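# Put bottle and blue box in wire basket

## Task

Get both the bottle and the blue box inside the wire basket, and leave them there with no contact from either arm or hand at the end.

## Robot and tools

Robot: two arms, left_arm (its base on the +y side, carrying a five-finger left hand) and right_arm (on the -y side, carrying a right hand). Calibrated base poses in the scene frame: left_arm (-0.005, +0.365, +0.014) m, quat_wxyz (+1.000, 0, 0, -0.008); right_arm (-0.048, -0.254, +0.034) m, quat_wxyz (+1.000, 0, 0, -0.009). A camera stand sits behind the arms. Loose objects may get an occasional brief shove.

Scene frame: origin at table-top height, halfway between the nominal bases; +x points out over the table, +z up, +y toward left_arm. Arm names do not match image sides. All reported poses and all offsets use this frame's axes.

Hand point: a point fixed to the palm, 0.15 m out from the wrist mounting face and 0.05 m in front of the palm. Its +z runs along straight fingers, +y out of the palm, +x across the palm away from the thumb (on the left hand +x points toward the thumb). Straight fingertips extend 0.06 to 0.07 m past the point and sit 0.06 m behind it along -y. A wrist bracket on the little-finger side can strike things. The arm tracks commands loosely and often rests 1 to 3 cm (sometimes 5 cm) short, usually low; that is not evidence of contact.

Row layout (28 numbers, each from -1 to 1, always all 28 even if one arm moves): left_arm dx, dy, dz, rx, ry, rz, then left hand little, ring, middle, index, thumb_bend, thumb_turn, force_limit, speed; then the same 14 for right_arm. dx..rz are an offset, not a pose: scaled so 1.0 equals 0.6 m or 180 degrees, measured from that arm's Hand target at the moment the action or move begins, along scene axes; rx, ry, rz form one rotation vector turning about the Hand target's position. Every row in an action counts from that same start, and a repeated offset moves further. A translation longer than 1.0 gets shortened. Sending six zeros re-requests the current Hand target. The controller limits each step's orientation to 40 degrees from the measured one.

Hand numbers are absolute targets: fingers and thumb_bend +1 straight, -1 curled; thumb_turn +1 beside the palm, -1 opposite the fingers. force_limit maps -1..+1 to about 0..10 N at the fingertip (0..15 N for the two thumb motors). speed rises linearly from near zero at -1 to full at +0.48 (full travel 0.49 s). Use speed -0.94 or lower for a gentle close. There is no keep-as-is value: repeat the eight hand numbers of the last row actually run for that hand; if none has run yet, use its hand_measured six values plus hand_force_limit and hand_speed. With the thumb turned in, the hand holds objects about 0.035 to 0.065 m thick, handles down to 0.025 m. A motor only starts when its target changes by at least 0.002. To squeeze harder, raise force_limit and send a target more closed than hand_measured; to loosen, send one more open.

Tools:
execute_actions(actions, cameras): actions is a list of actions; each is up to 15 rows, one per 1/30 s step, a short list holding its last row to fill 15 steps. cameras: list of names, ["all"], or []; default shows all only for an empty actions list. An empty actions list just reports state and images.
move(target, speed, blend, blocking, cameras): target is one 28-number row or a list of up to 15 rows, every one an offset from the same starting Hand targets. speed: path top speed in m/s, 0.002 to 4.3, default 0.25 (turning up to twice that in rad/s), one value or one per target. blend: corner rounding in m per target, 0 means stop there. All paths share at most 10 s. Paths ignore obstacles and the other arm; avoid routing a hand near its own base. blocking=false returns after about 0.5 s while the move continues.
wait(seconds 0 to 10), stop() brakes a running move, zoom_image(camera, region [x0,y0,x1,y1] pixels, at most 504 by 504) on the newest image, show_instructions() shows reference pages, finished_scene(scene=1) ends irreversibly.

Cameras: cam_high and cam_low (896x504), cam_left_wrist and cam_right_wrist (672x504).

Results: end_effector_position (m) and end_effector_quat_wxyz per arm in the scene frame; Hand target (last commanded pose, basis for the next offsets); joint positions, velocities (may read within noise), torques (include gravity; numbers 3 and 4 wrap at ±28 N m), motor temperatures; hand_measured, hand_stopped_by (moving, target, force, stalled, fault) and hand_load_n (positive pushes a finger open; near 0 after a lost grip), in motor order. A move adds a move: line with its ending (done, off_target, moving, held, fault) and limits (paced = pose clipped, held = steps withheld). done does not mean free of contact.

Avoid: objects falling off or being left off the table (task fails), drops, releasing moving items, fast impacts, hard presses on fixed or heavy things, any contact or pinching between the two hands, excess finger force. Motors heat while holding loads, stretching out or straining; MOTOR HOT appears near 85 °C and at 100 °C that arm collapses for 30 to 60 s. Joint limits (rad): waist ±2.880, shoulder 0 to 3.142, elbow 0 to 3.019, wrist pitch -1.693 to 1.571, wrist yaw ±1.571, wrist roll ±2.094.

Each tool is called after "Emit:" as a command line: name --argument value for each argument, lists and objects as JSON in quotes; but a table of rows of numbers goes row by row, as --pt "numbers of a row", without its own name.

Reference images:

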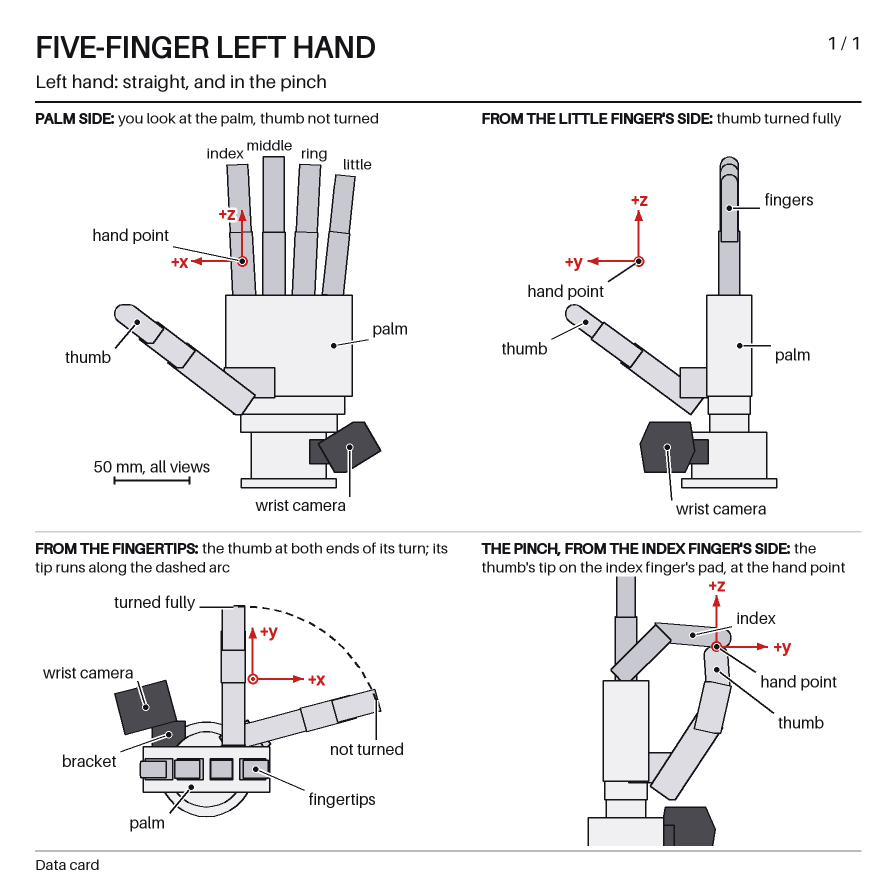

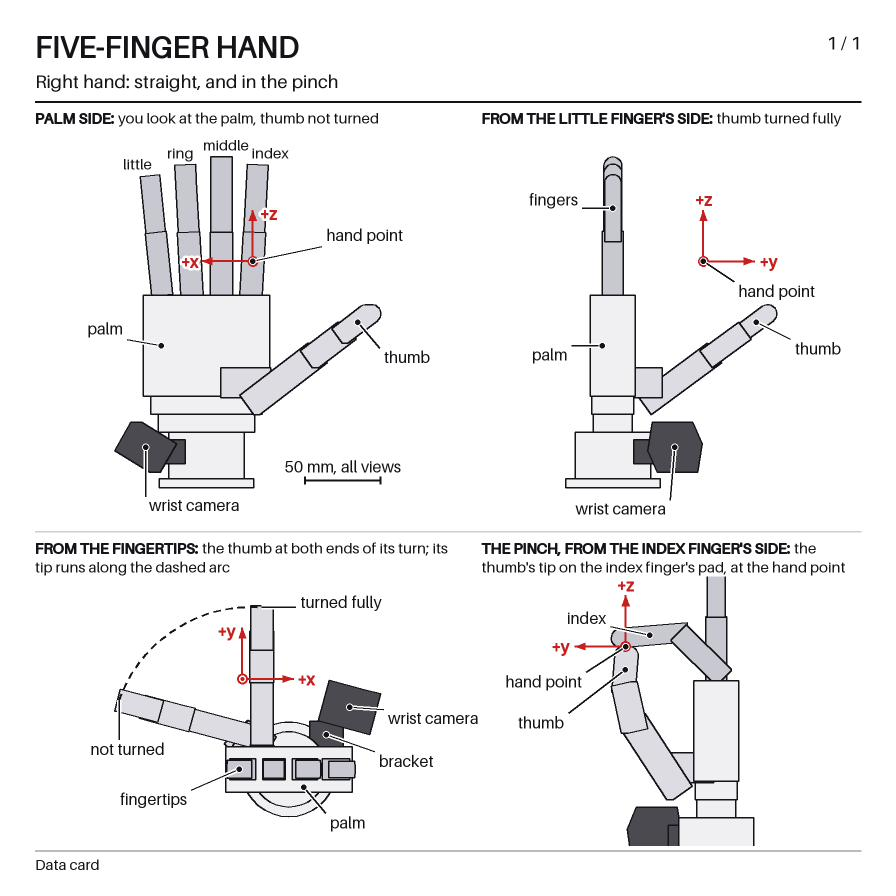

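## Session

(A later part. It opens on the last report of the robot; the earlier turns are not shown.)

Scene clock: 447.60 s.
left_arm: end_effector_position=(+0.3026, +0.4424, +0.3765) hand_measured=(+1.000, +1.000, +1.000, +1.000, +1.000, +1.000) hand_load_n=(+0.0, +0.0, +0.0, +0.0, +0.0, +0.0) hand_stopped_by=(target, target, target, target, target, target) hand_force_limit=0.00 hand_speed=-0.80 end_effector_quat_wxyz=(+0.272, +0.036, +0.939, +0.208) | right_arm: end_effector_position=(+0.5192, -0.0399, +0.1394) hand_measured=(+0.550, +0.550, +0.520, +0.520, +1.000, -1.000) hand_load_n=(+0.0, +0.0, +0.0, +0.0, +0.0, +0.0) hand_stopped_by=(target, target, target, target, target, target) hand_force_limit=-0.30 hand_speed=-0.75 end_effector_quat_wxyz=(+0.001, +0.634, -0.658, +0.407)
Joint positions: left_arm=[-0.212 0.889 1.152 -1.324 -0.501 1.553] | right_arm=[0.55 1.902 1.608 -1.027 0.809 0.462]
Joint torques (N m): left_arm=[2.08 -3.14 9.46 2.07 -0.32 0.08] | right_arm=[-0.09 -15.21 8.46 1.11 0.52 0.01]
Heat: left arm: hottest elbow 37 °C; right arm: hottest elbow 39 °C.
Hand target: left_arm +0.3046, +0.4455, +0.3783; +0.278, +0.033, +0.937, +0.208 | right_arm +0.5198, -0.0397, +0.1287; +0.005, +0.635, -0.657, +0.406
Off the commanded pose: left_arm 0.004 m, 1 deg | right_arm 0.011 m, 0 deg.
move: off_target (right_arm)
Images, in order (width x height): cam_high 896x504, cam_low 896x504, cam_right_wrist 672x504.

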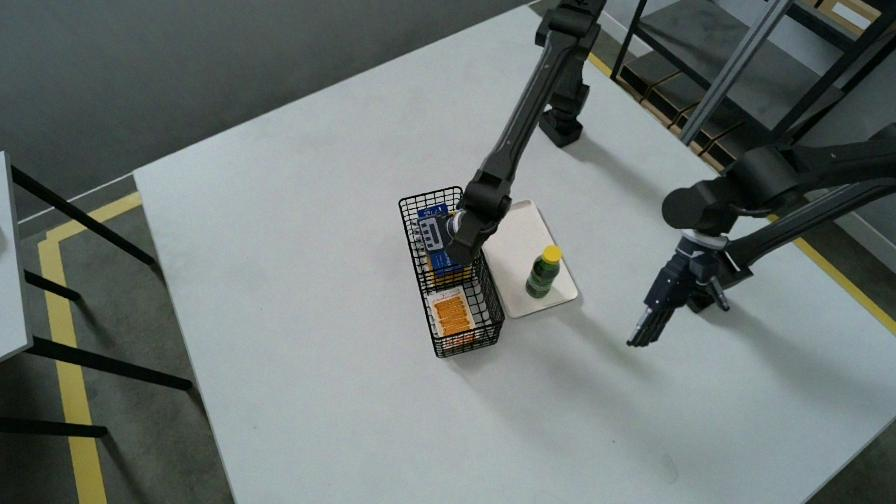

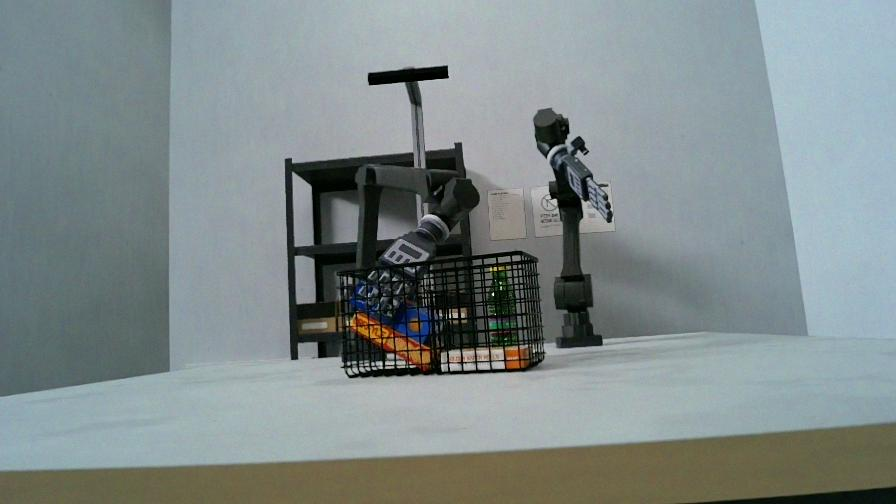

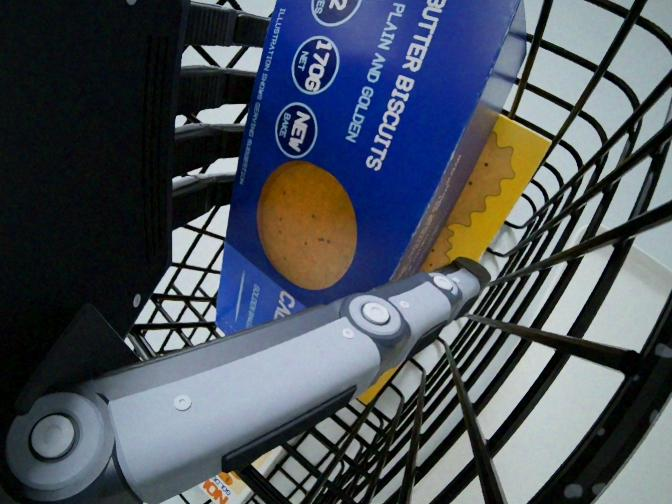

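Emit:
move --pt "0 0 0 0 0 0 1 1 1 1 1 1 0 -0.8 0.0 0.0 0.12 0 0 0 0.55 0.55 0.52 0.52 1 -1 -0.3 -0.75" --pt "0 0 0 0 0 0 1 1 1 1 1 1 0 -0.8 -0.02 0.0 0.4 0 0 0 0.55 0.55 0.52 0.52 1 -1 -0.3 -0.75" --cameras '["cam_high","cam_low","cam_right_wrist"]' --speed '[0.08,0.2]' --blend 0.02

Emit:
zoom_image --camera "cam_low" --region '[320, 200, 560, 390]'

Scene clock: 454.30 s.
left_arm: end_effector_position=(+0.3026, +0.4424, +0.3765) hand_measured=(+1.000, +1.000, +1.000, +1.000, +1.000, +1.000) hand_load_n=(+0.0, +0.0, +0.0, +0.0, +0.0, +0.0) hand_stopped_by=(target, target, target, target, target, target) hand_force_limit=0.00 hand_speed=-0.80 end_effector_quat_wxyz=(+0.272, +0.036, +0.939, +0.208) | right_arm: end_effector_position=(+0.5027, -0.0490, +0.3549) hand_measured=(+0.550, +0.550, +0.520, +0.520, +1.000, -1.000) hand_load_n=(+0.0, +0.0, +0.0, +0.0, +0.0, +0.0) hand_stopped_by=(target, target, target, target, target, target) hand_force_limit=-0.30 hand_speed=-0.75 end_effector_quat_wxyz=(+0.023, +0.643, -0.652, +0.402)
Joint positions: left_arm=[-0.212 0.889 1.152 -1.324 -0.501 1.553] | right_arm=[0.551 1.873 2.138 -1.636 0.81 0.462]
Joint torques (N m): left_arm=[2.14 -3.08 9.42 2.07 -0.32 0.08] | right_arm=[0.79 -15.44 13.38 0.12 0.58 0.16]
Heat: left arm: hottest elbow 37 °C; right arm: hottest elbow 39 °C.
Hand target: left_arm +0.3046, +0.4455, +0.3783; +0.278, +0.033, +0.937, +0.208 | right_arm +0.5077, -0.0397, +0.3688; +0.005, +0.635, -0.657, +0.406
Off the commanded pose: left_arm 0.004 m, 1 deg | right_arm 0.017 m, 2 deg.
move: off_target (right_arm)
Images, in order (width x height): cam_high 896x504, cam_low 896x504, cam_right_wrist 672x504.

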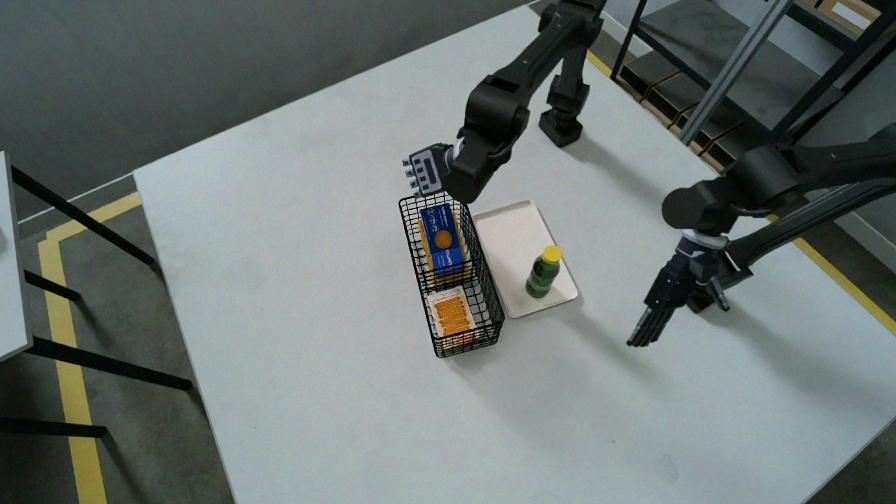

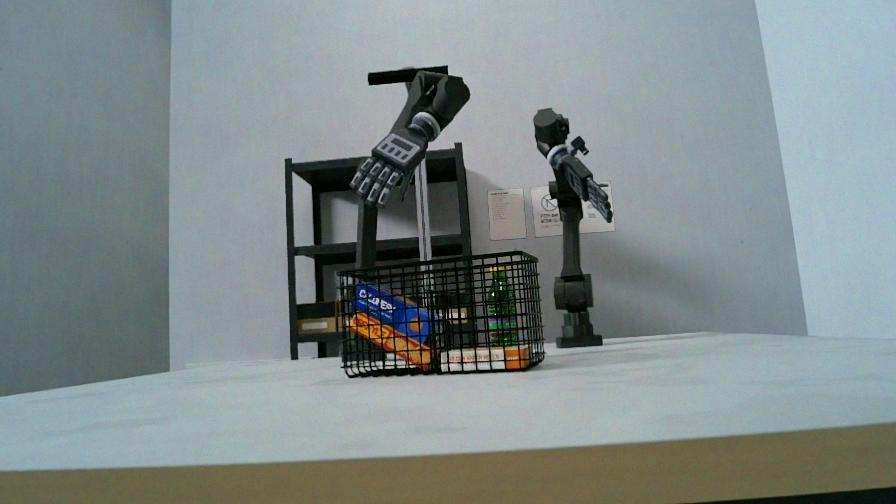

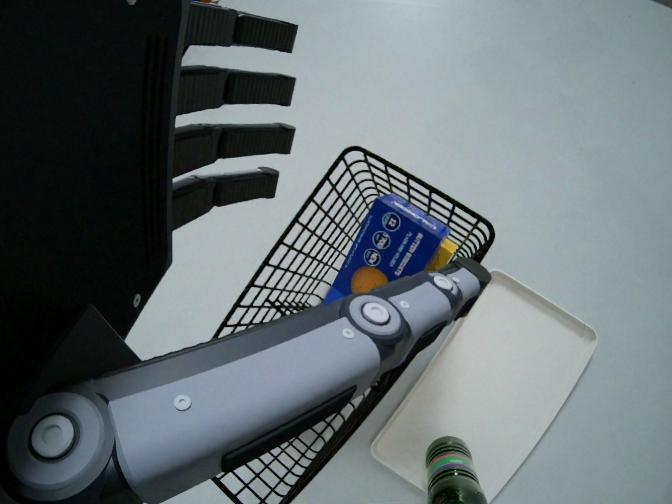

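Scaled by 2.100.

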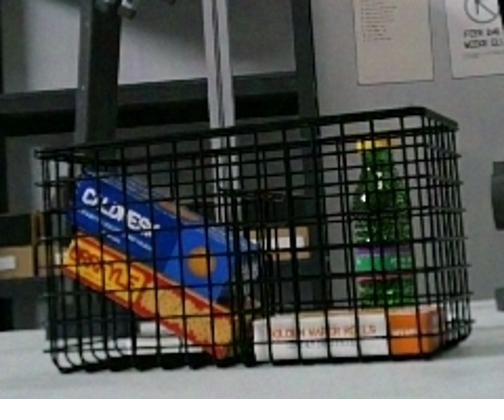

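Emit:
move --target '[-0.008,-0.426,-0.097,-0.53,-0.077,0.143,1,1,1,1,1,-1,-0.2,0,-0.43,-0.35,0.02,0.16,-0.078,0,1,1,1,1,1,-1,-0.3,-0.5]' --cameras '["all"]' --speed 0.3

Scene clock: 501.50 s.
left_arm: end_effector_position=(+0.3001, +0.1946, +0.3139) hand_measured=(+1.000, +1.000, +1.000, +1.000, +1.000, -1.000) hand_load_n=(+0.0, +0.0, +0.0, +0.0, +0.0, +0.0) hand_stopped_by=(target, target, target, target, target, target) hand_force_limit=-0.20 hand_speed=0.00 end_effector_quat_wxyz=(+0.259, -0.394, +0.738, -0.482) | right_arm: end_effector_position=(+0.2474, -0.2467, +0.3823) hand_measured=(+1.000, +1.000, +1.000, +1.000, +1.000, -1.000) hand_load_n=(+0.0, +0.0, +0.0, +0.0, +0.0, +0.0) hand_stopped_by=(target, target, target, target, target, target) hand_force_limit=-0.30 hand_speed=-0.50 end_effector_quat_wxyz=(+0.232, -0.561, +0.736, -0.299)
Joint positions: left_arm=[-0.278 0.637 0.778 -0.57 0.27 0.123] | right_arm=[0.024 0.754 1.14 -1.2 0.186 0.202]
Joint torques (N m): left_arm=[0.09 -1.38 10.36 3 0.03 -0.11] | right_arm=[-0.44 -1.96 8.96 2.25 -0.05 -0.17]
Heat: left arm: hottest elbow 37 °C; right arm: hottest elbow 41 °C.
Hand target: left_arm +0.2998, +0.1900, +0.3202; +0.262, -0.389, +0.733, -0.493 | right_arm +0.2498, -0.2498, +0.3808; +0.232, -0.563, +0.733, -0.304
Off the commanded pose: left_arm 0.008 m, 1 deg | right_arm 0.004 m, 1 deg.
move: done

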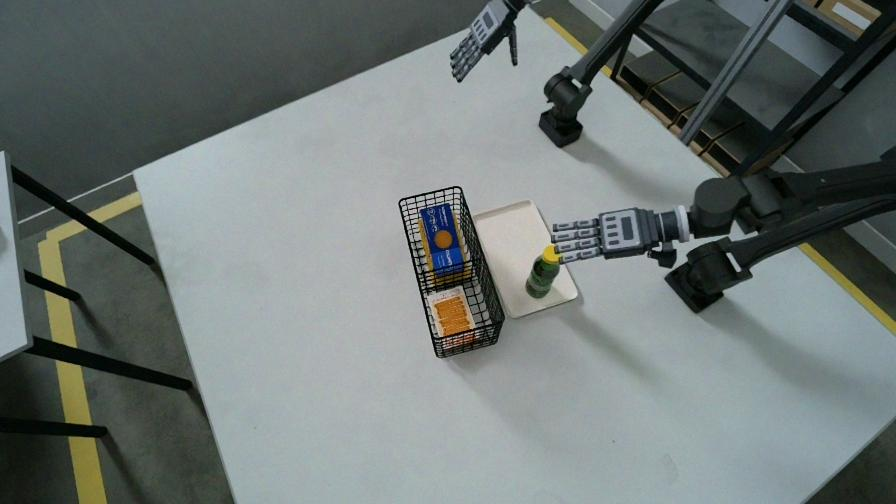

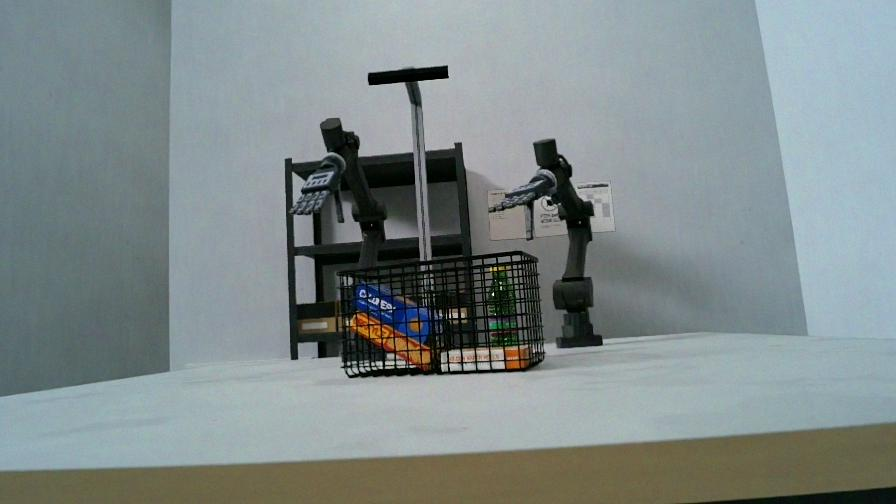

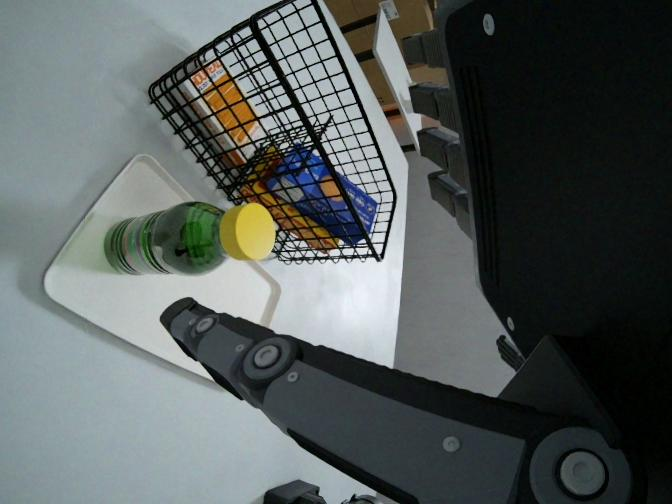

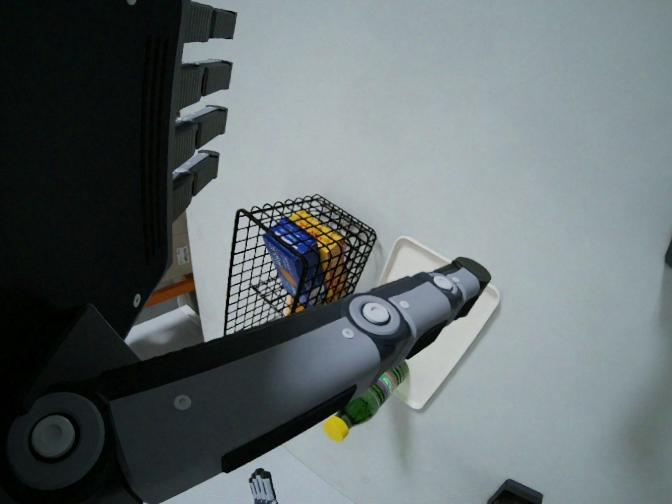

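Emit:
zoom_image --camera "cam_high" --region '[500, 180, 700, 330]'

Emit:
zoom_image --camera "cam_low" --region '[440, 120, 640, 370]'

Scaled by 2.520.

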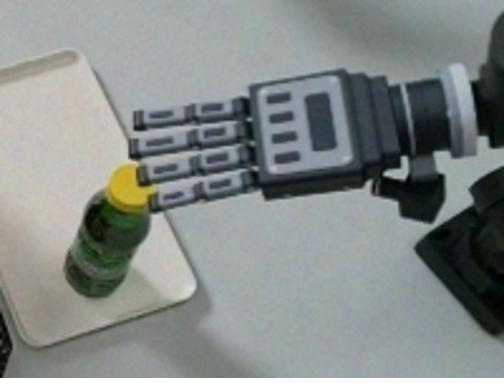

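Scaled by 2.016.

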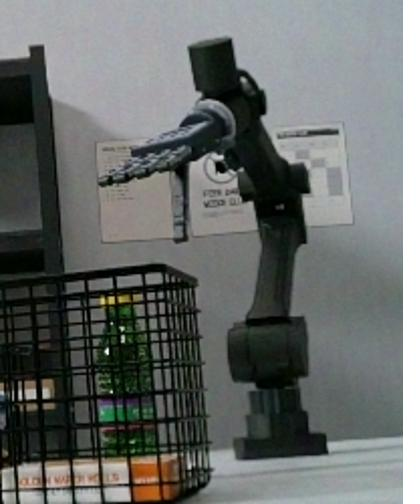

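Emit:
move --target '[0.05,-0.092,-0.133,0,0,0,1,1,1,1,1,-1,-0.2,0,0,0,0,0,0,0,1,1,1,1,1,-1,-0.3,-0.5]' --cameras '["cam_high","cam_low","cam_left_wrist"]' --speed 0.15

Emit:
zoom_image --camera "cam_high" --region '[500, 180, 700, 330]'

Emit:
zoom_image --camera "cam_low" --region '[440, 120, 640, 370]'

Scene clock: 518.60 s.
left_arm: end_effector_position=(+0.3287, +0.1412, +0.2370) hand_measured=(+1.000, +1.000, +1.000, +1.000, +1.000, -1.000) hand_load_n=(+0.0, +0.0, +0.0, +0.0, +0.0, +0.0) hand_stopped_by=(target, target, target, target, target, target) hand_force_limit=-0.20 hand_speed=0.00 end_effector_quat_wxyz=(+0.263, -0.392, +0.737, -0.485) | right_arm: end_effector_position=(+0.2474, -0.2468, +0.3823) hand_measured=(+1.000, +1.000, +1.000, +1.000, +1.000, -1.000) hand_load_n=(+0.0, +0.0, +0.0, +0.0, +0.0, +0.0) hand_stopped_by=(target, target, target, target, target, target) hand_force_limit=-0.30 hand_speed=-0.50 end_effector_quat_wxyz=(+0.232, -0.561, +0.736, -0.299)
Joint positions: left_arm=[-0.453 0.791 0.624 -0.239 0.108 0.054] | right_arm=[0.024 0.754 1.14 -1.2 0.186 0.202]
Joint torques (N m): left_arm=[0.15 -2.02 10.52 2.99 -0.03 -0.11] | right_arm=[-0.5 -1.96 8.99 2.25 -0.05 -0.16]
Heat: left arm: hottest elbow 38 °C; right arm: hottest elbow 41 °C.
Hand target: left_arm +0.3299, +0.1347, +0.2405; +0.262, -0.389, +0.733, -0.493 | right_arm +0.2498, -0.2498, +0.3808; +0.232, -0.563, +0.733, -0.304
Off the commanded pose: left_arm 0.007 m, 1 deg | right_arm 0.004 m, 1 deg.
move: done
Images, in order (width x height): cam_high 896x504, cam_low 896x504, cam_left_wrist 672x504.

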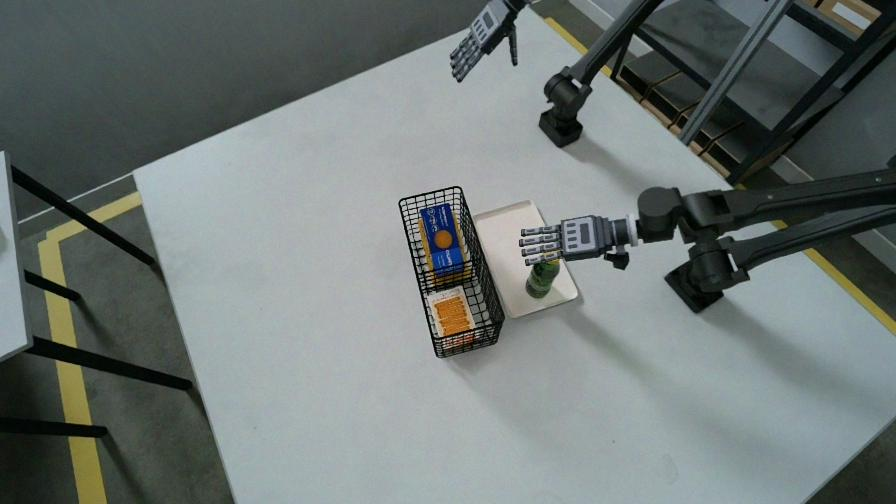

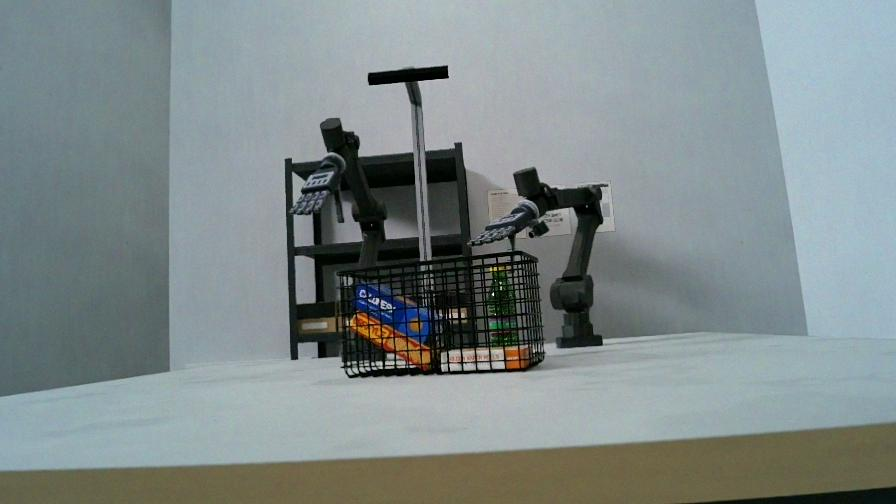

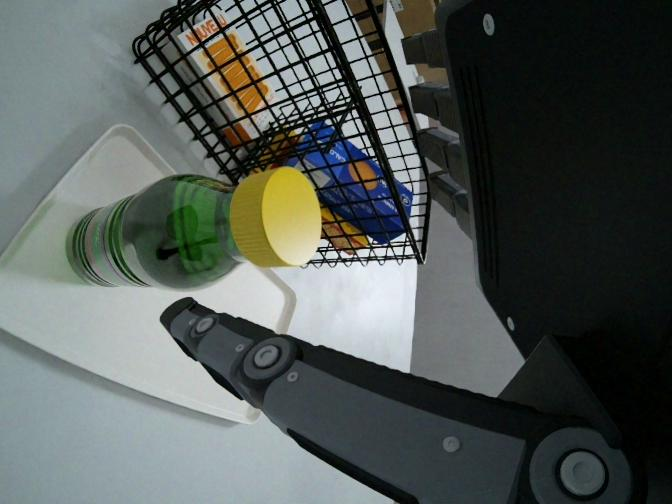

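Scaled by 2.520.

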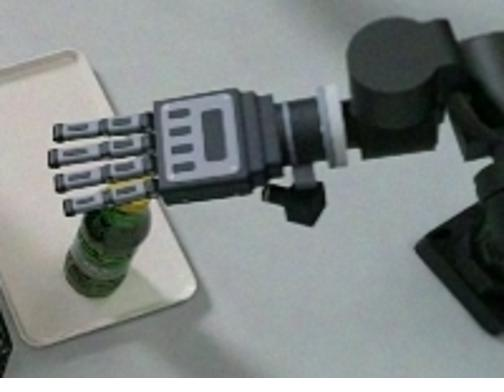

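Scaled by 2.016.

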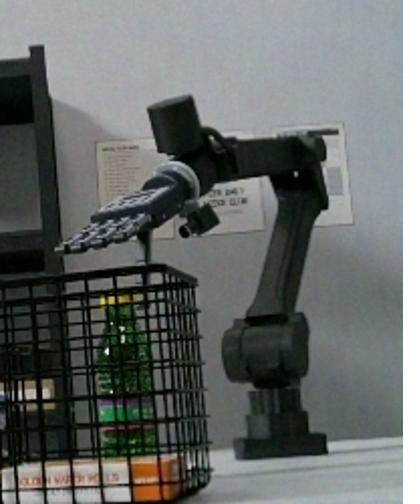

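Emit:
move --target '[-0.0065,0.006,-0.05,0,0,0,1,1,1,1,1,-1,-0.2,0,0,0,0,0,0,0,1,1,1,1,1,-1,-0.3,-0.5]' --cameras '["cam_high","cam_low","cam_left_wrist"]' --speed 0.08

Emit:
zoom_image --camera "cam_high" --region '[500, 180, 700, 330]'

Emit:
zoom_image --camera "cam_low" --region '[440, 120, 640, 370]'

Scene clock: 544.63 s.
left_arm: end_effector_position=(+0.3245, +0.1431, +0.2084) hand_measured=(+1.000, +1.000, +1.000, +1.000, +1.000, -1.000) hand_load_n=(+0.0, +0.0, +0.0, +0.0, +0.0, +0.0) hand_stopped_by=(target, target, target, target, target, target) hand_force_limit=-0.20 hand_speed=0.00 end_effector_quat_wxyz=(+0.263, -0.391, +0.736, -0.486) | right_arm: end_effector_position=(+0.2474, -0.2468, +0.3823) hand_measured=(+1.000, +1.000, +1.000, +1.000, +1.000, -1.000) hand_load_n=(+0.0, +0.0, +0.0, -0.5, +0.0, -0.5) hand_stopped_by=(target, target, target, target, target, target) hand_force_limit=-0.30 hand_speed=-0.50 end_effector_quat_wxyz=(+0.232, -0.561, +0.736, -0.299)
Joint positions: left_arm=[-0.453 0.795 0.548 -0.156 0.109 0.053] | right_arm=[0.024 0.754 1.14 -1.2 0.186 0.202]
Joint torques (N m): left_arm=[0.5 -1.9 10.18 3.04 0.13 -0.09] | right_arm=[-0.5 -1.96 8.99 2.24 -0.05 -0.16]
Heat: left arm: hottest elbow 37 °C; right arm: hottest elbow 40 °C.
Hand target: left_arm +0.3259, +0.1384, +0.2103; +0.262, -0.389, +0.733, -0.493 | right_arm +0.2498, -0.2498, +0.3808; +0.232, -0.563, +0.733, -0.304
Off the commanded pose: left_arm 0.005 m, 1 deg | right_arm 0.004 m, 1 deg.
move: done
Images, in order (width x height): cam_high 896x504, cam_low 896x504, cam_left_wrist 672x504.

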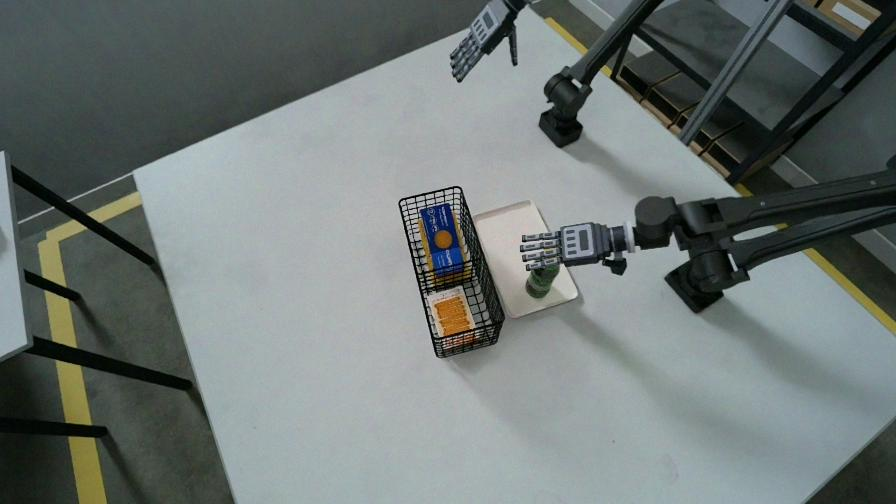

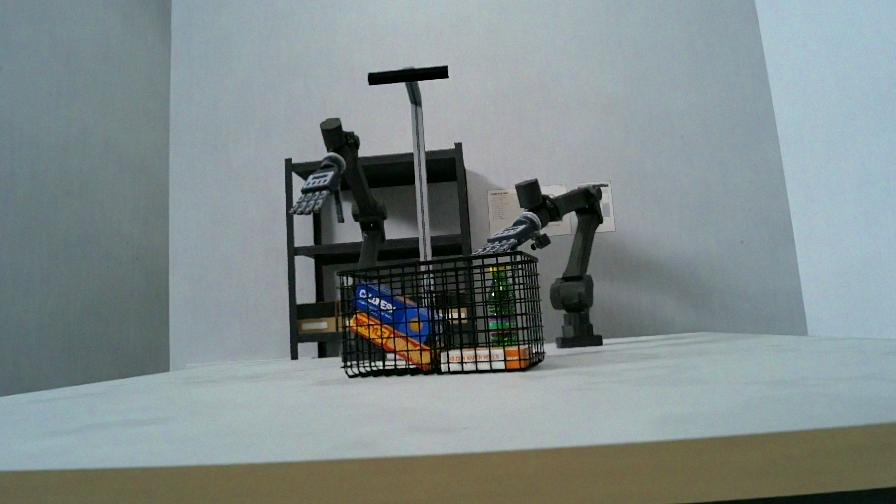

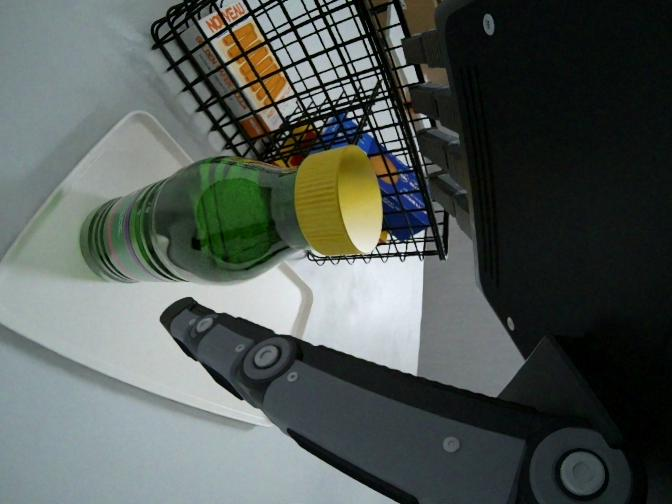

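Scaled by 2.520.

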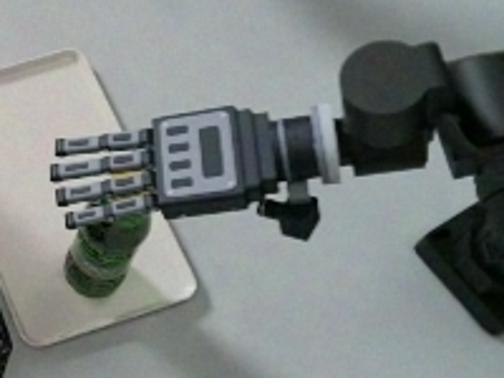

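Scaled by 2.016.

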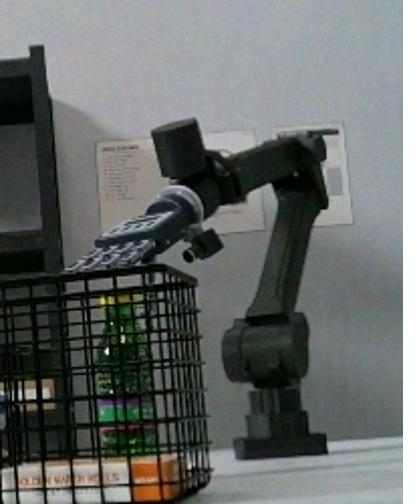

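Emit:
move --pt "0.0133 0.02 0.04 0 0 0 1 1 1 1 1 -1 -0.2 0 0 0 0 0 0 0 1 1 1 1 1 -1 -0.3 -0.5" --pt "0.0133 0.02 0.01 0 0 0 1 1 1 1 1 -1 -0.2 0 0 0 0 0 0 0 1 1 1 1 1 -1 -0.3 -0.5" --cameras '["cam_high","cam_low","cam_left_wrist"]' --speed 0.08

Emit:
zoom_image --camera "cam_high" --region '[500, 200, 620, 310]'

Emit:
zoom_image --camera "cam_low" --region '[440, 200, 560, 350]'

Scene clock: 557.47 s.
left_arm: end_effector_position=(+0.3234, +0.1496, +0.2056) hand_measured=(+1.000, +1.000, +1.000, +1.000, +1.000, -1.000) hand_load_n=(+0.0, +0.0, +0.0, +0.0, +0.0, +0.0) hand_stopped_by=(target, target, target, target, target, target) hand_force_limit=-0.20 hand_speed=0.00 end_effector_quat_wxyz=(+0.250, -0.394, +0.740, -0.486) | right_arm: end_effector_position=(+0.2474, -0.2468, +0.3823) hand_measured=(+1.000, +1.000, +1.000, +1.000, +1.000, -1.000) hand_load_n=(+0.0, +0.0, +0.0, +0.0, +0.0, +0.0) hand_stopped_by=(target, target, target, target, target, target) hand_force_limit=-0.30 hand_speed=-0.50 end_effector_quat_wxyz=(+0.232, -0.561, +0.736, -0.299)
Joint positions: left_arm=[-0.415 0.794 0.548 -0.176 0.162 0.058] | right_arm=[0.024 0.754 1.14 -1.2 0.186 0.202]
Joint torques (N m): left_arm=[2.02 -1.73 11.6 3 0.15 0.07] | right_arm=[-0.5 -1.96 8.98 2.24 -0.05 -0.16]
Heat: left arm: hottest elbow 38 °C; right arm: hottest elbow 40 °C.
Hand target: left_arm +0.3338, +0.1503, +0.2164; +0.262, -0.389, +0.733, -0.493 | right_arm +0.2498, -0.2498, +0.3808; +0.232, -0.563, +0.733, -0.304
Off the commanded pose: left_arm 0.015 m, 2 deg | right_arm 0.004 m, 1 deg.
move: off_target (left_arm)
Images, in order (width x height): cam_high 896x504, cam_low 896x504, cam_left_wrist 672x504.

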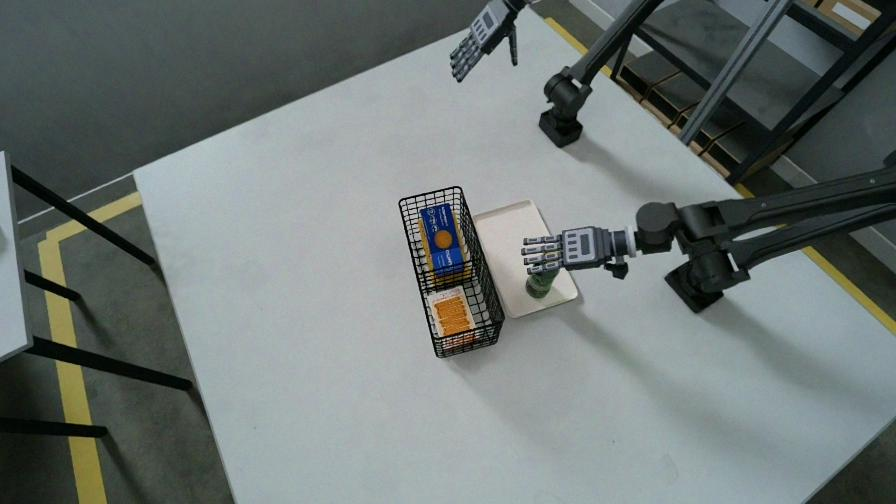

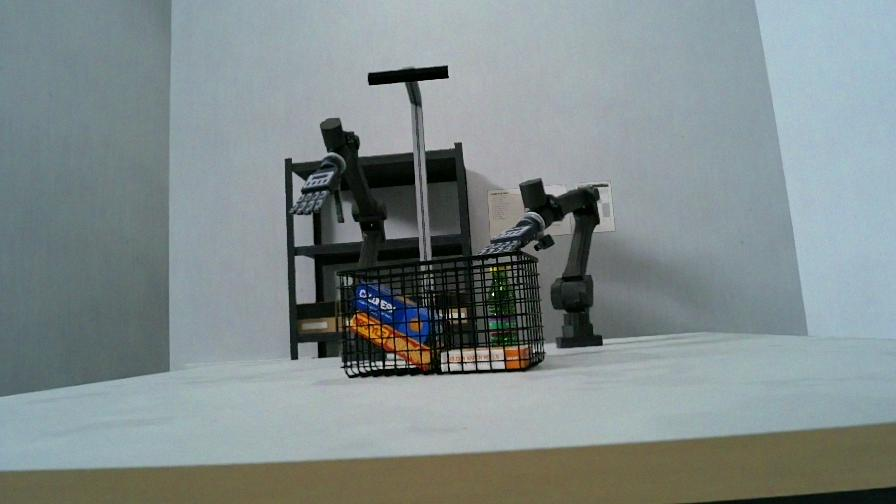

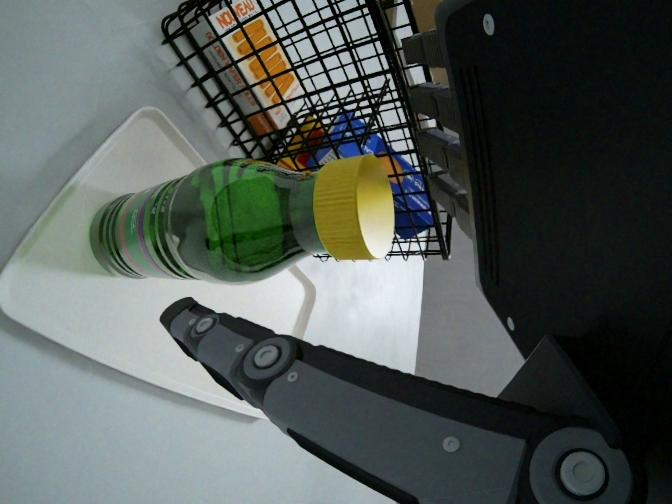

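Scaled by 4.200.

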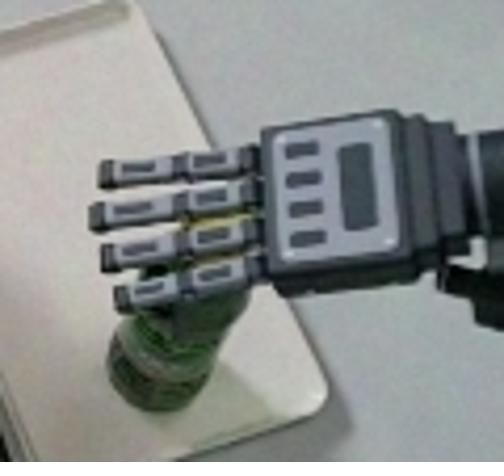

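Scaled by 3.360.

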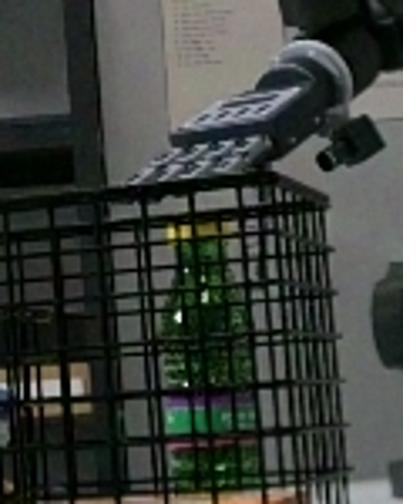

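Emit:
move --pt "-0.0055 0.0078 0.1 0 0 0 1 1 1 1 1 -1 -0.2 0 0 0 0 0 0 0 1 1 1 1 1 -1 -0.3 -0.5" --pt "-0.0055 0.0078 -0.002 0 0 0 1 1 1 1 1 -1 -0.2 0 0 0 0 0 0 0 1 1 1 1 1 -1 -0.3 -0.5" --cameras '["cam_high","cam_low","cam_left_wrist"]' --speed 0.1

Emit:
zoom_image --camera "cam_high" --region '[500, 200, 620, 310]'

Scene clock: 568.43 s.
left_arm: end_effector_position=(+0.3242, +0.1523, +0.2123) hand_measured=(+1.000, +1.000, +1.000, +1.000, +1.000, -1.000) hand_load_n=(+0.0, +0.0, +0.0, +0.0, +0.0, +0.0) hand_stopped_by=(target, target, target, target, target, target) hand_force_limit=-0.20 hand_speed=0.00 end_effector_quat_wxyz=(+0.253, -0.391, +0.737, -0.490) | right_arm: end_effector_position=(+0.2474, -0.2468, +0.3823) hand_measured=(+1.000, +1.000, +1.000, +1.000, +1.000, -1.000) hand_load_n=(+0.0, +0.0, +0.0, +0.0, +0.0, +0.0) hand_stopped_by=(target, target, target, target, target, target) hand_force_limit=-0.30 hand_speed=-0.50 end_effector_quat_wxyz=(+0.232, -0.561, +0.736, -0.299)
Joint positions: left_arm=[-0.403 0.781 0.554 -0.183 0.173 0.063] | right_arm=[0.024 0.754 1.14 -1.2 0.186 0.202]
Joint torques (N m): left_arm=[2.14 -1.79 10.35 3.08 0.15 0.07] | right_arm=[-0.5 -1.9 8.99 2.24 -0.05 -0.16]
Motor temperatures (°C): left_arm=[26 28 40 27 25 25] | right_arm=[26 27 39 25 28 24]
Heat: left arm: hottest elbow 40 °C; right arm: hottest elbow 39 °C.
Hand target: left_arm +0.3306, +0.1550, +0.2152; +0.262, -0.389, +0.733, -0.493 | right_arm +0.2498, -0.2498, +0.3808; +0.232, -0.563, +0.733, -0.304
Off the commanded pose: left_arm 0.007 m, 1 deg | right_arm 0.004 m, 1 deg.
move: done
Images, in order (width x height): cam_high 896x504, cam_low 896x504, cam_left_wrist 672x504.

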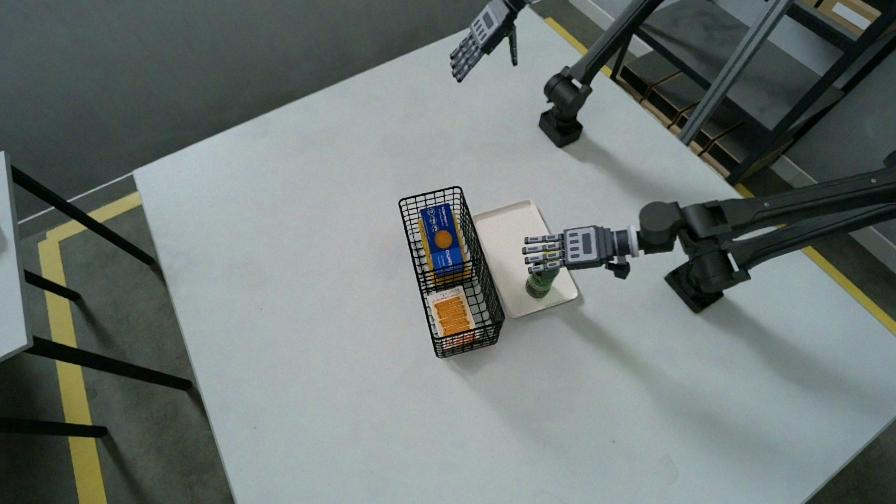

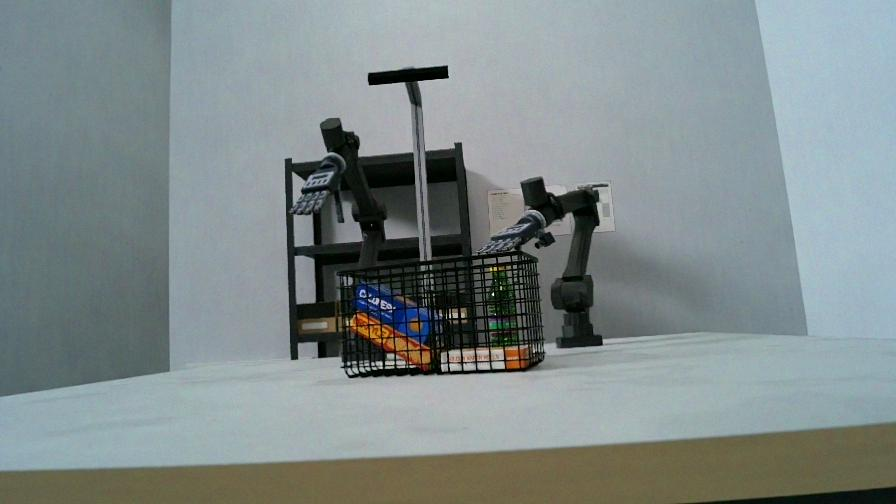

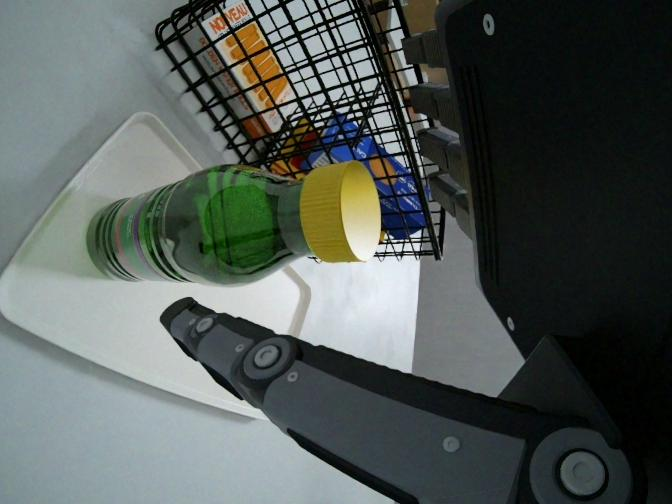

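Scaled by 4.200.

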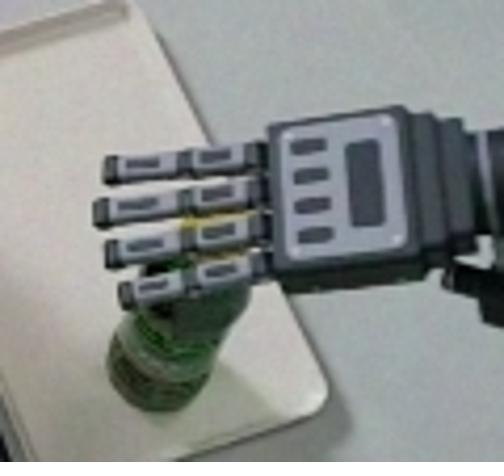

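Emit:
move --pt "0.011 0.017 0.1 0 0 0 1 1 1 1 1 -1 -0.2 0 0 0 0 0 0 0 1 1 1 1 1 -1 -0.3 -0.5" --pt "0.011 0.017 -0.002 0 0 0 1 1 1 1 1 -1 -0.2 0 0 0 0 0 0 0 1 1 1 1 1 -1 -0.3 -0.5" --cameras '["cam_left_wrist","cam_high"]' --speed 0.1

Emit:
zoom_image --camera "cam_high" --region '[500, 200, 620, 310]'

Scene clock: 573.73 s.
left_arm: end_effector_position=(+0.3309, +0.1624, +0.2111) hand_measured=(+1.000, +1.000, +1.000, +1.000, +1.000, -1.000) hand_load_n=(+0.0, +0.0, +0.0, +0.0, +0.0, +0.0) hand_stopped_by=(target, target, target, target, target, target) hand_force_limit=-0.20 hand_speed=0.00 end_effector_quat_wxyz=(+0.253, -0.392, +0.737, -0.490) | right_arm: end_effector_position=(+0.2474, -0.2468, +0.3823) hand_measured=(+1.000, +1.000, +1.000, +1.000, +1.000, -1.000) hand_load_n=(-0.5, +0.0, +0.0, +0.0, +0.0, +0.0) hand_stopped_by=(target, target, target, target, target, target) hand_force_limit=-0.30 hand_speed=-0.50 end_effector_quat_wxyz=(+0.232, -0.561, +0.736, -0.299)
Joint positions: left_arm=[-0.354 0.791 0.555 -0.178 0.218 0.082] | right_arm=[0.024 0.754 1.14 -1.2 0.186 0.202]
Joint torques (N m): left_arm=[2.02 -1.85 10.35 3.03 0.17 0.08] | right_arm=[-0.44 -1.96 8.98 2.25 -0.05 -0.16]
Heat: left arm: hottest elbow 40 °C; right arm: hottest elbow 39 °C.
Hand target: left_arm +0.3372, +0.1653, +0.2140; +0.262, -0.389, +0.733, -0.493 | right_arm +0.2498, -0.2498, +0.3808; +0.232, -0.563, +0.733, -0.304
Off the commanded pose: left_arm 0.007 m, 1 deg | right_arm 0.004 m, 1 deg.
move: done
Images, in order (width x height): cam_high 896x504, cam_left_wrist 672x504.

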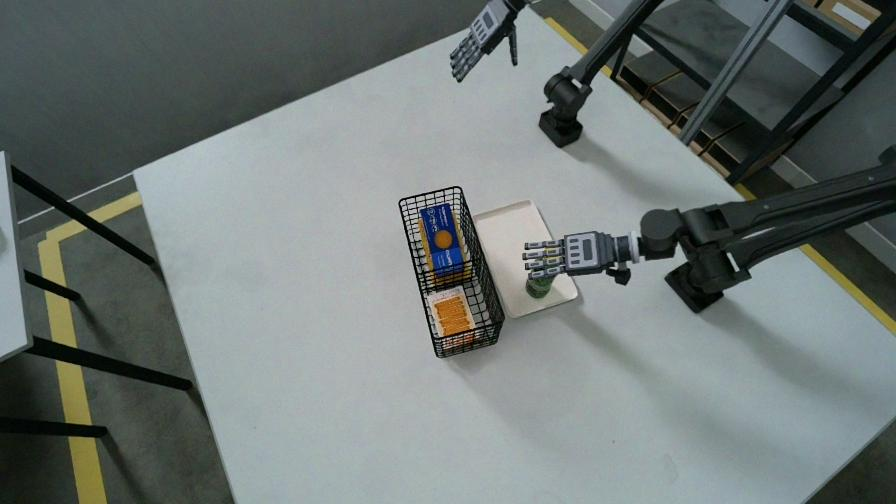

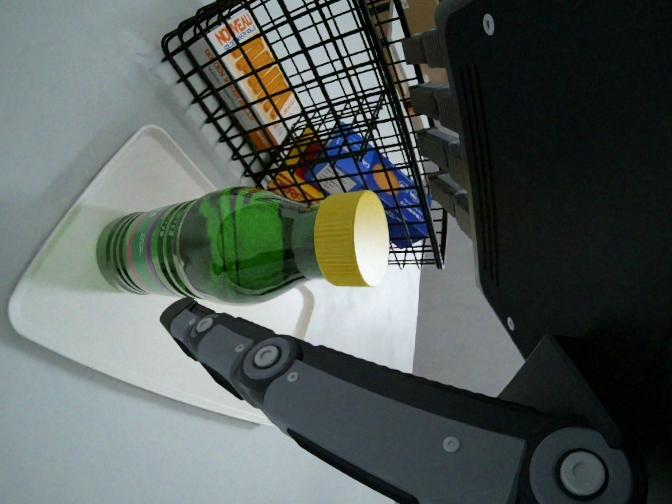

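Scaled by 4.200.

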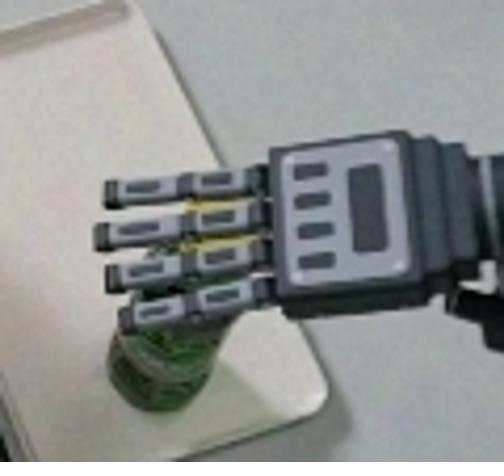

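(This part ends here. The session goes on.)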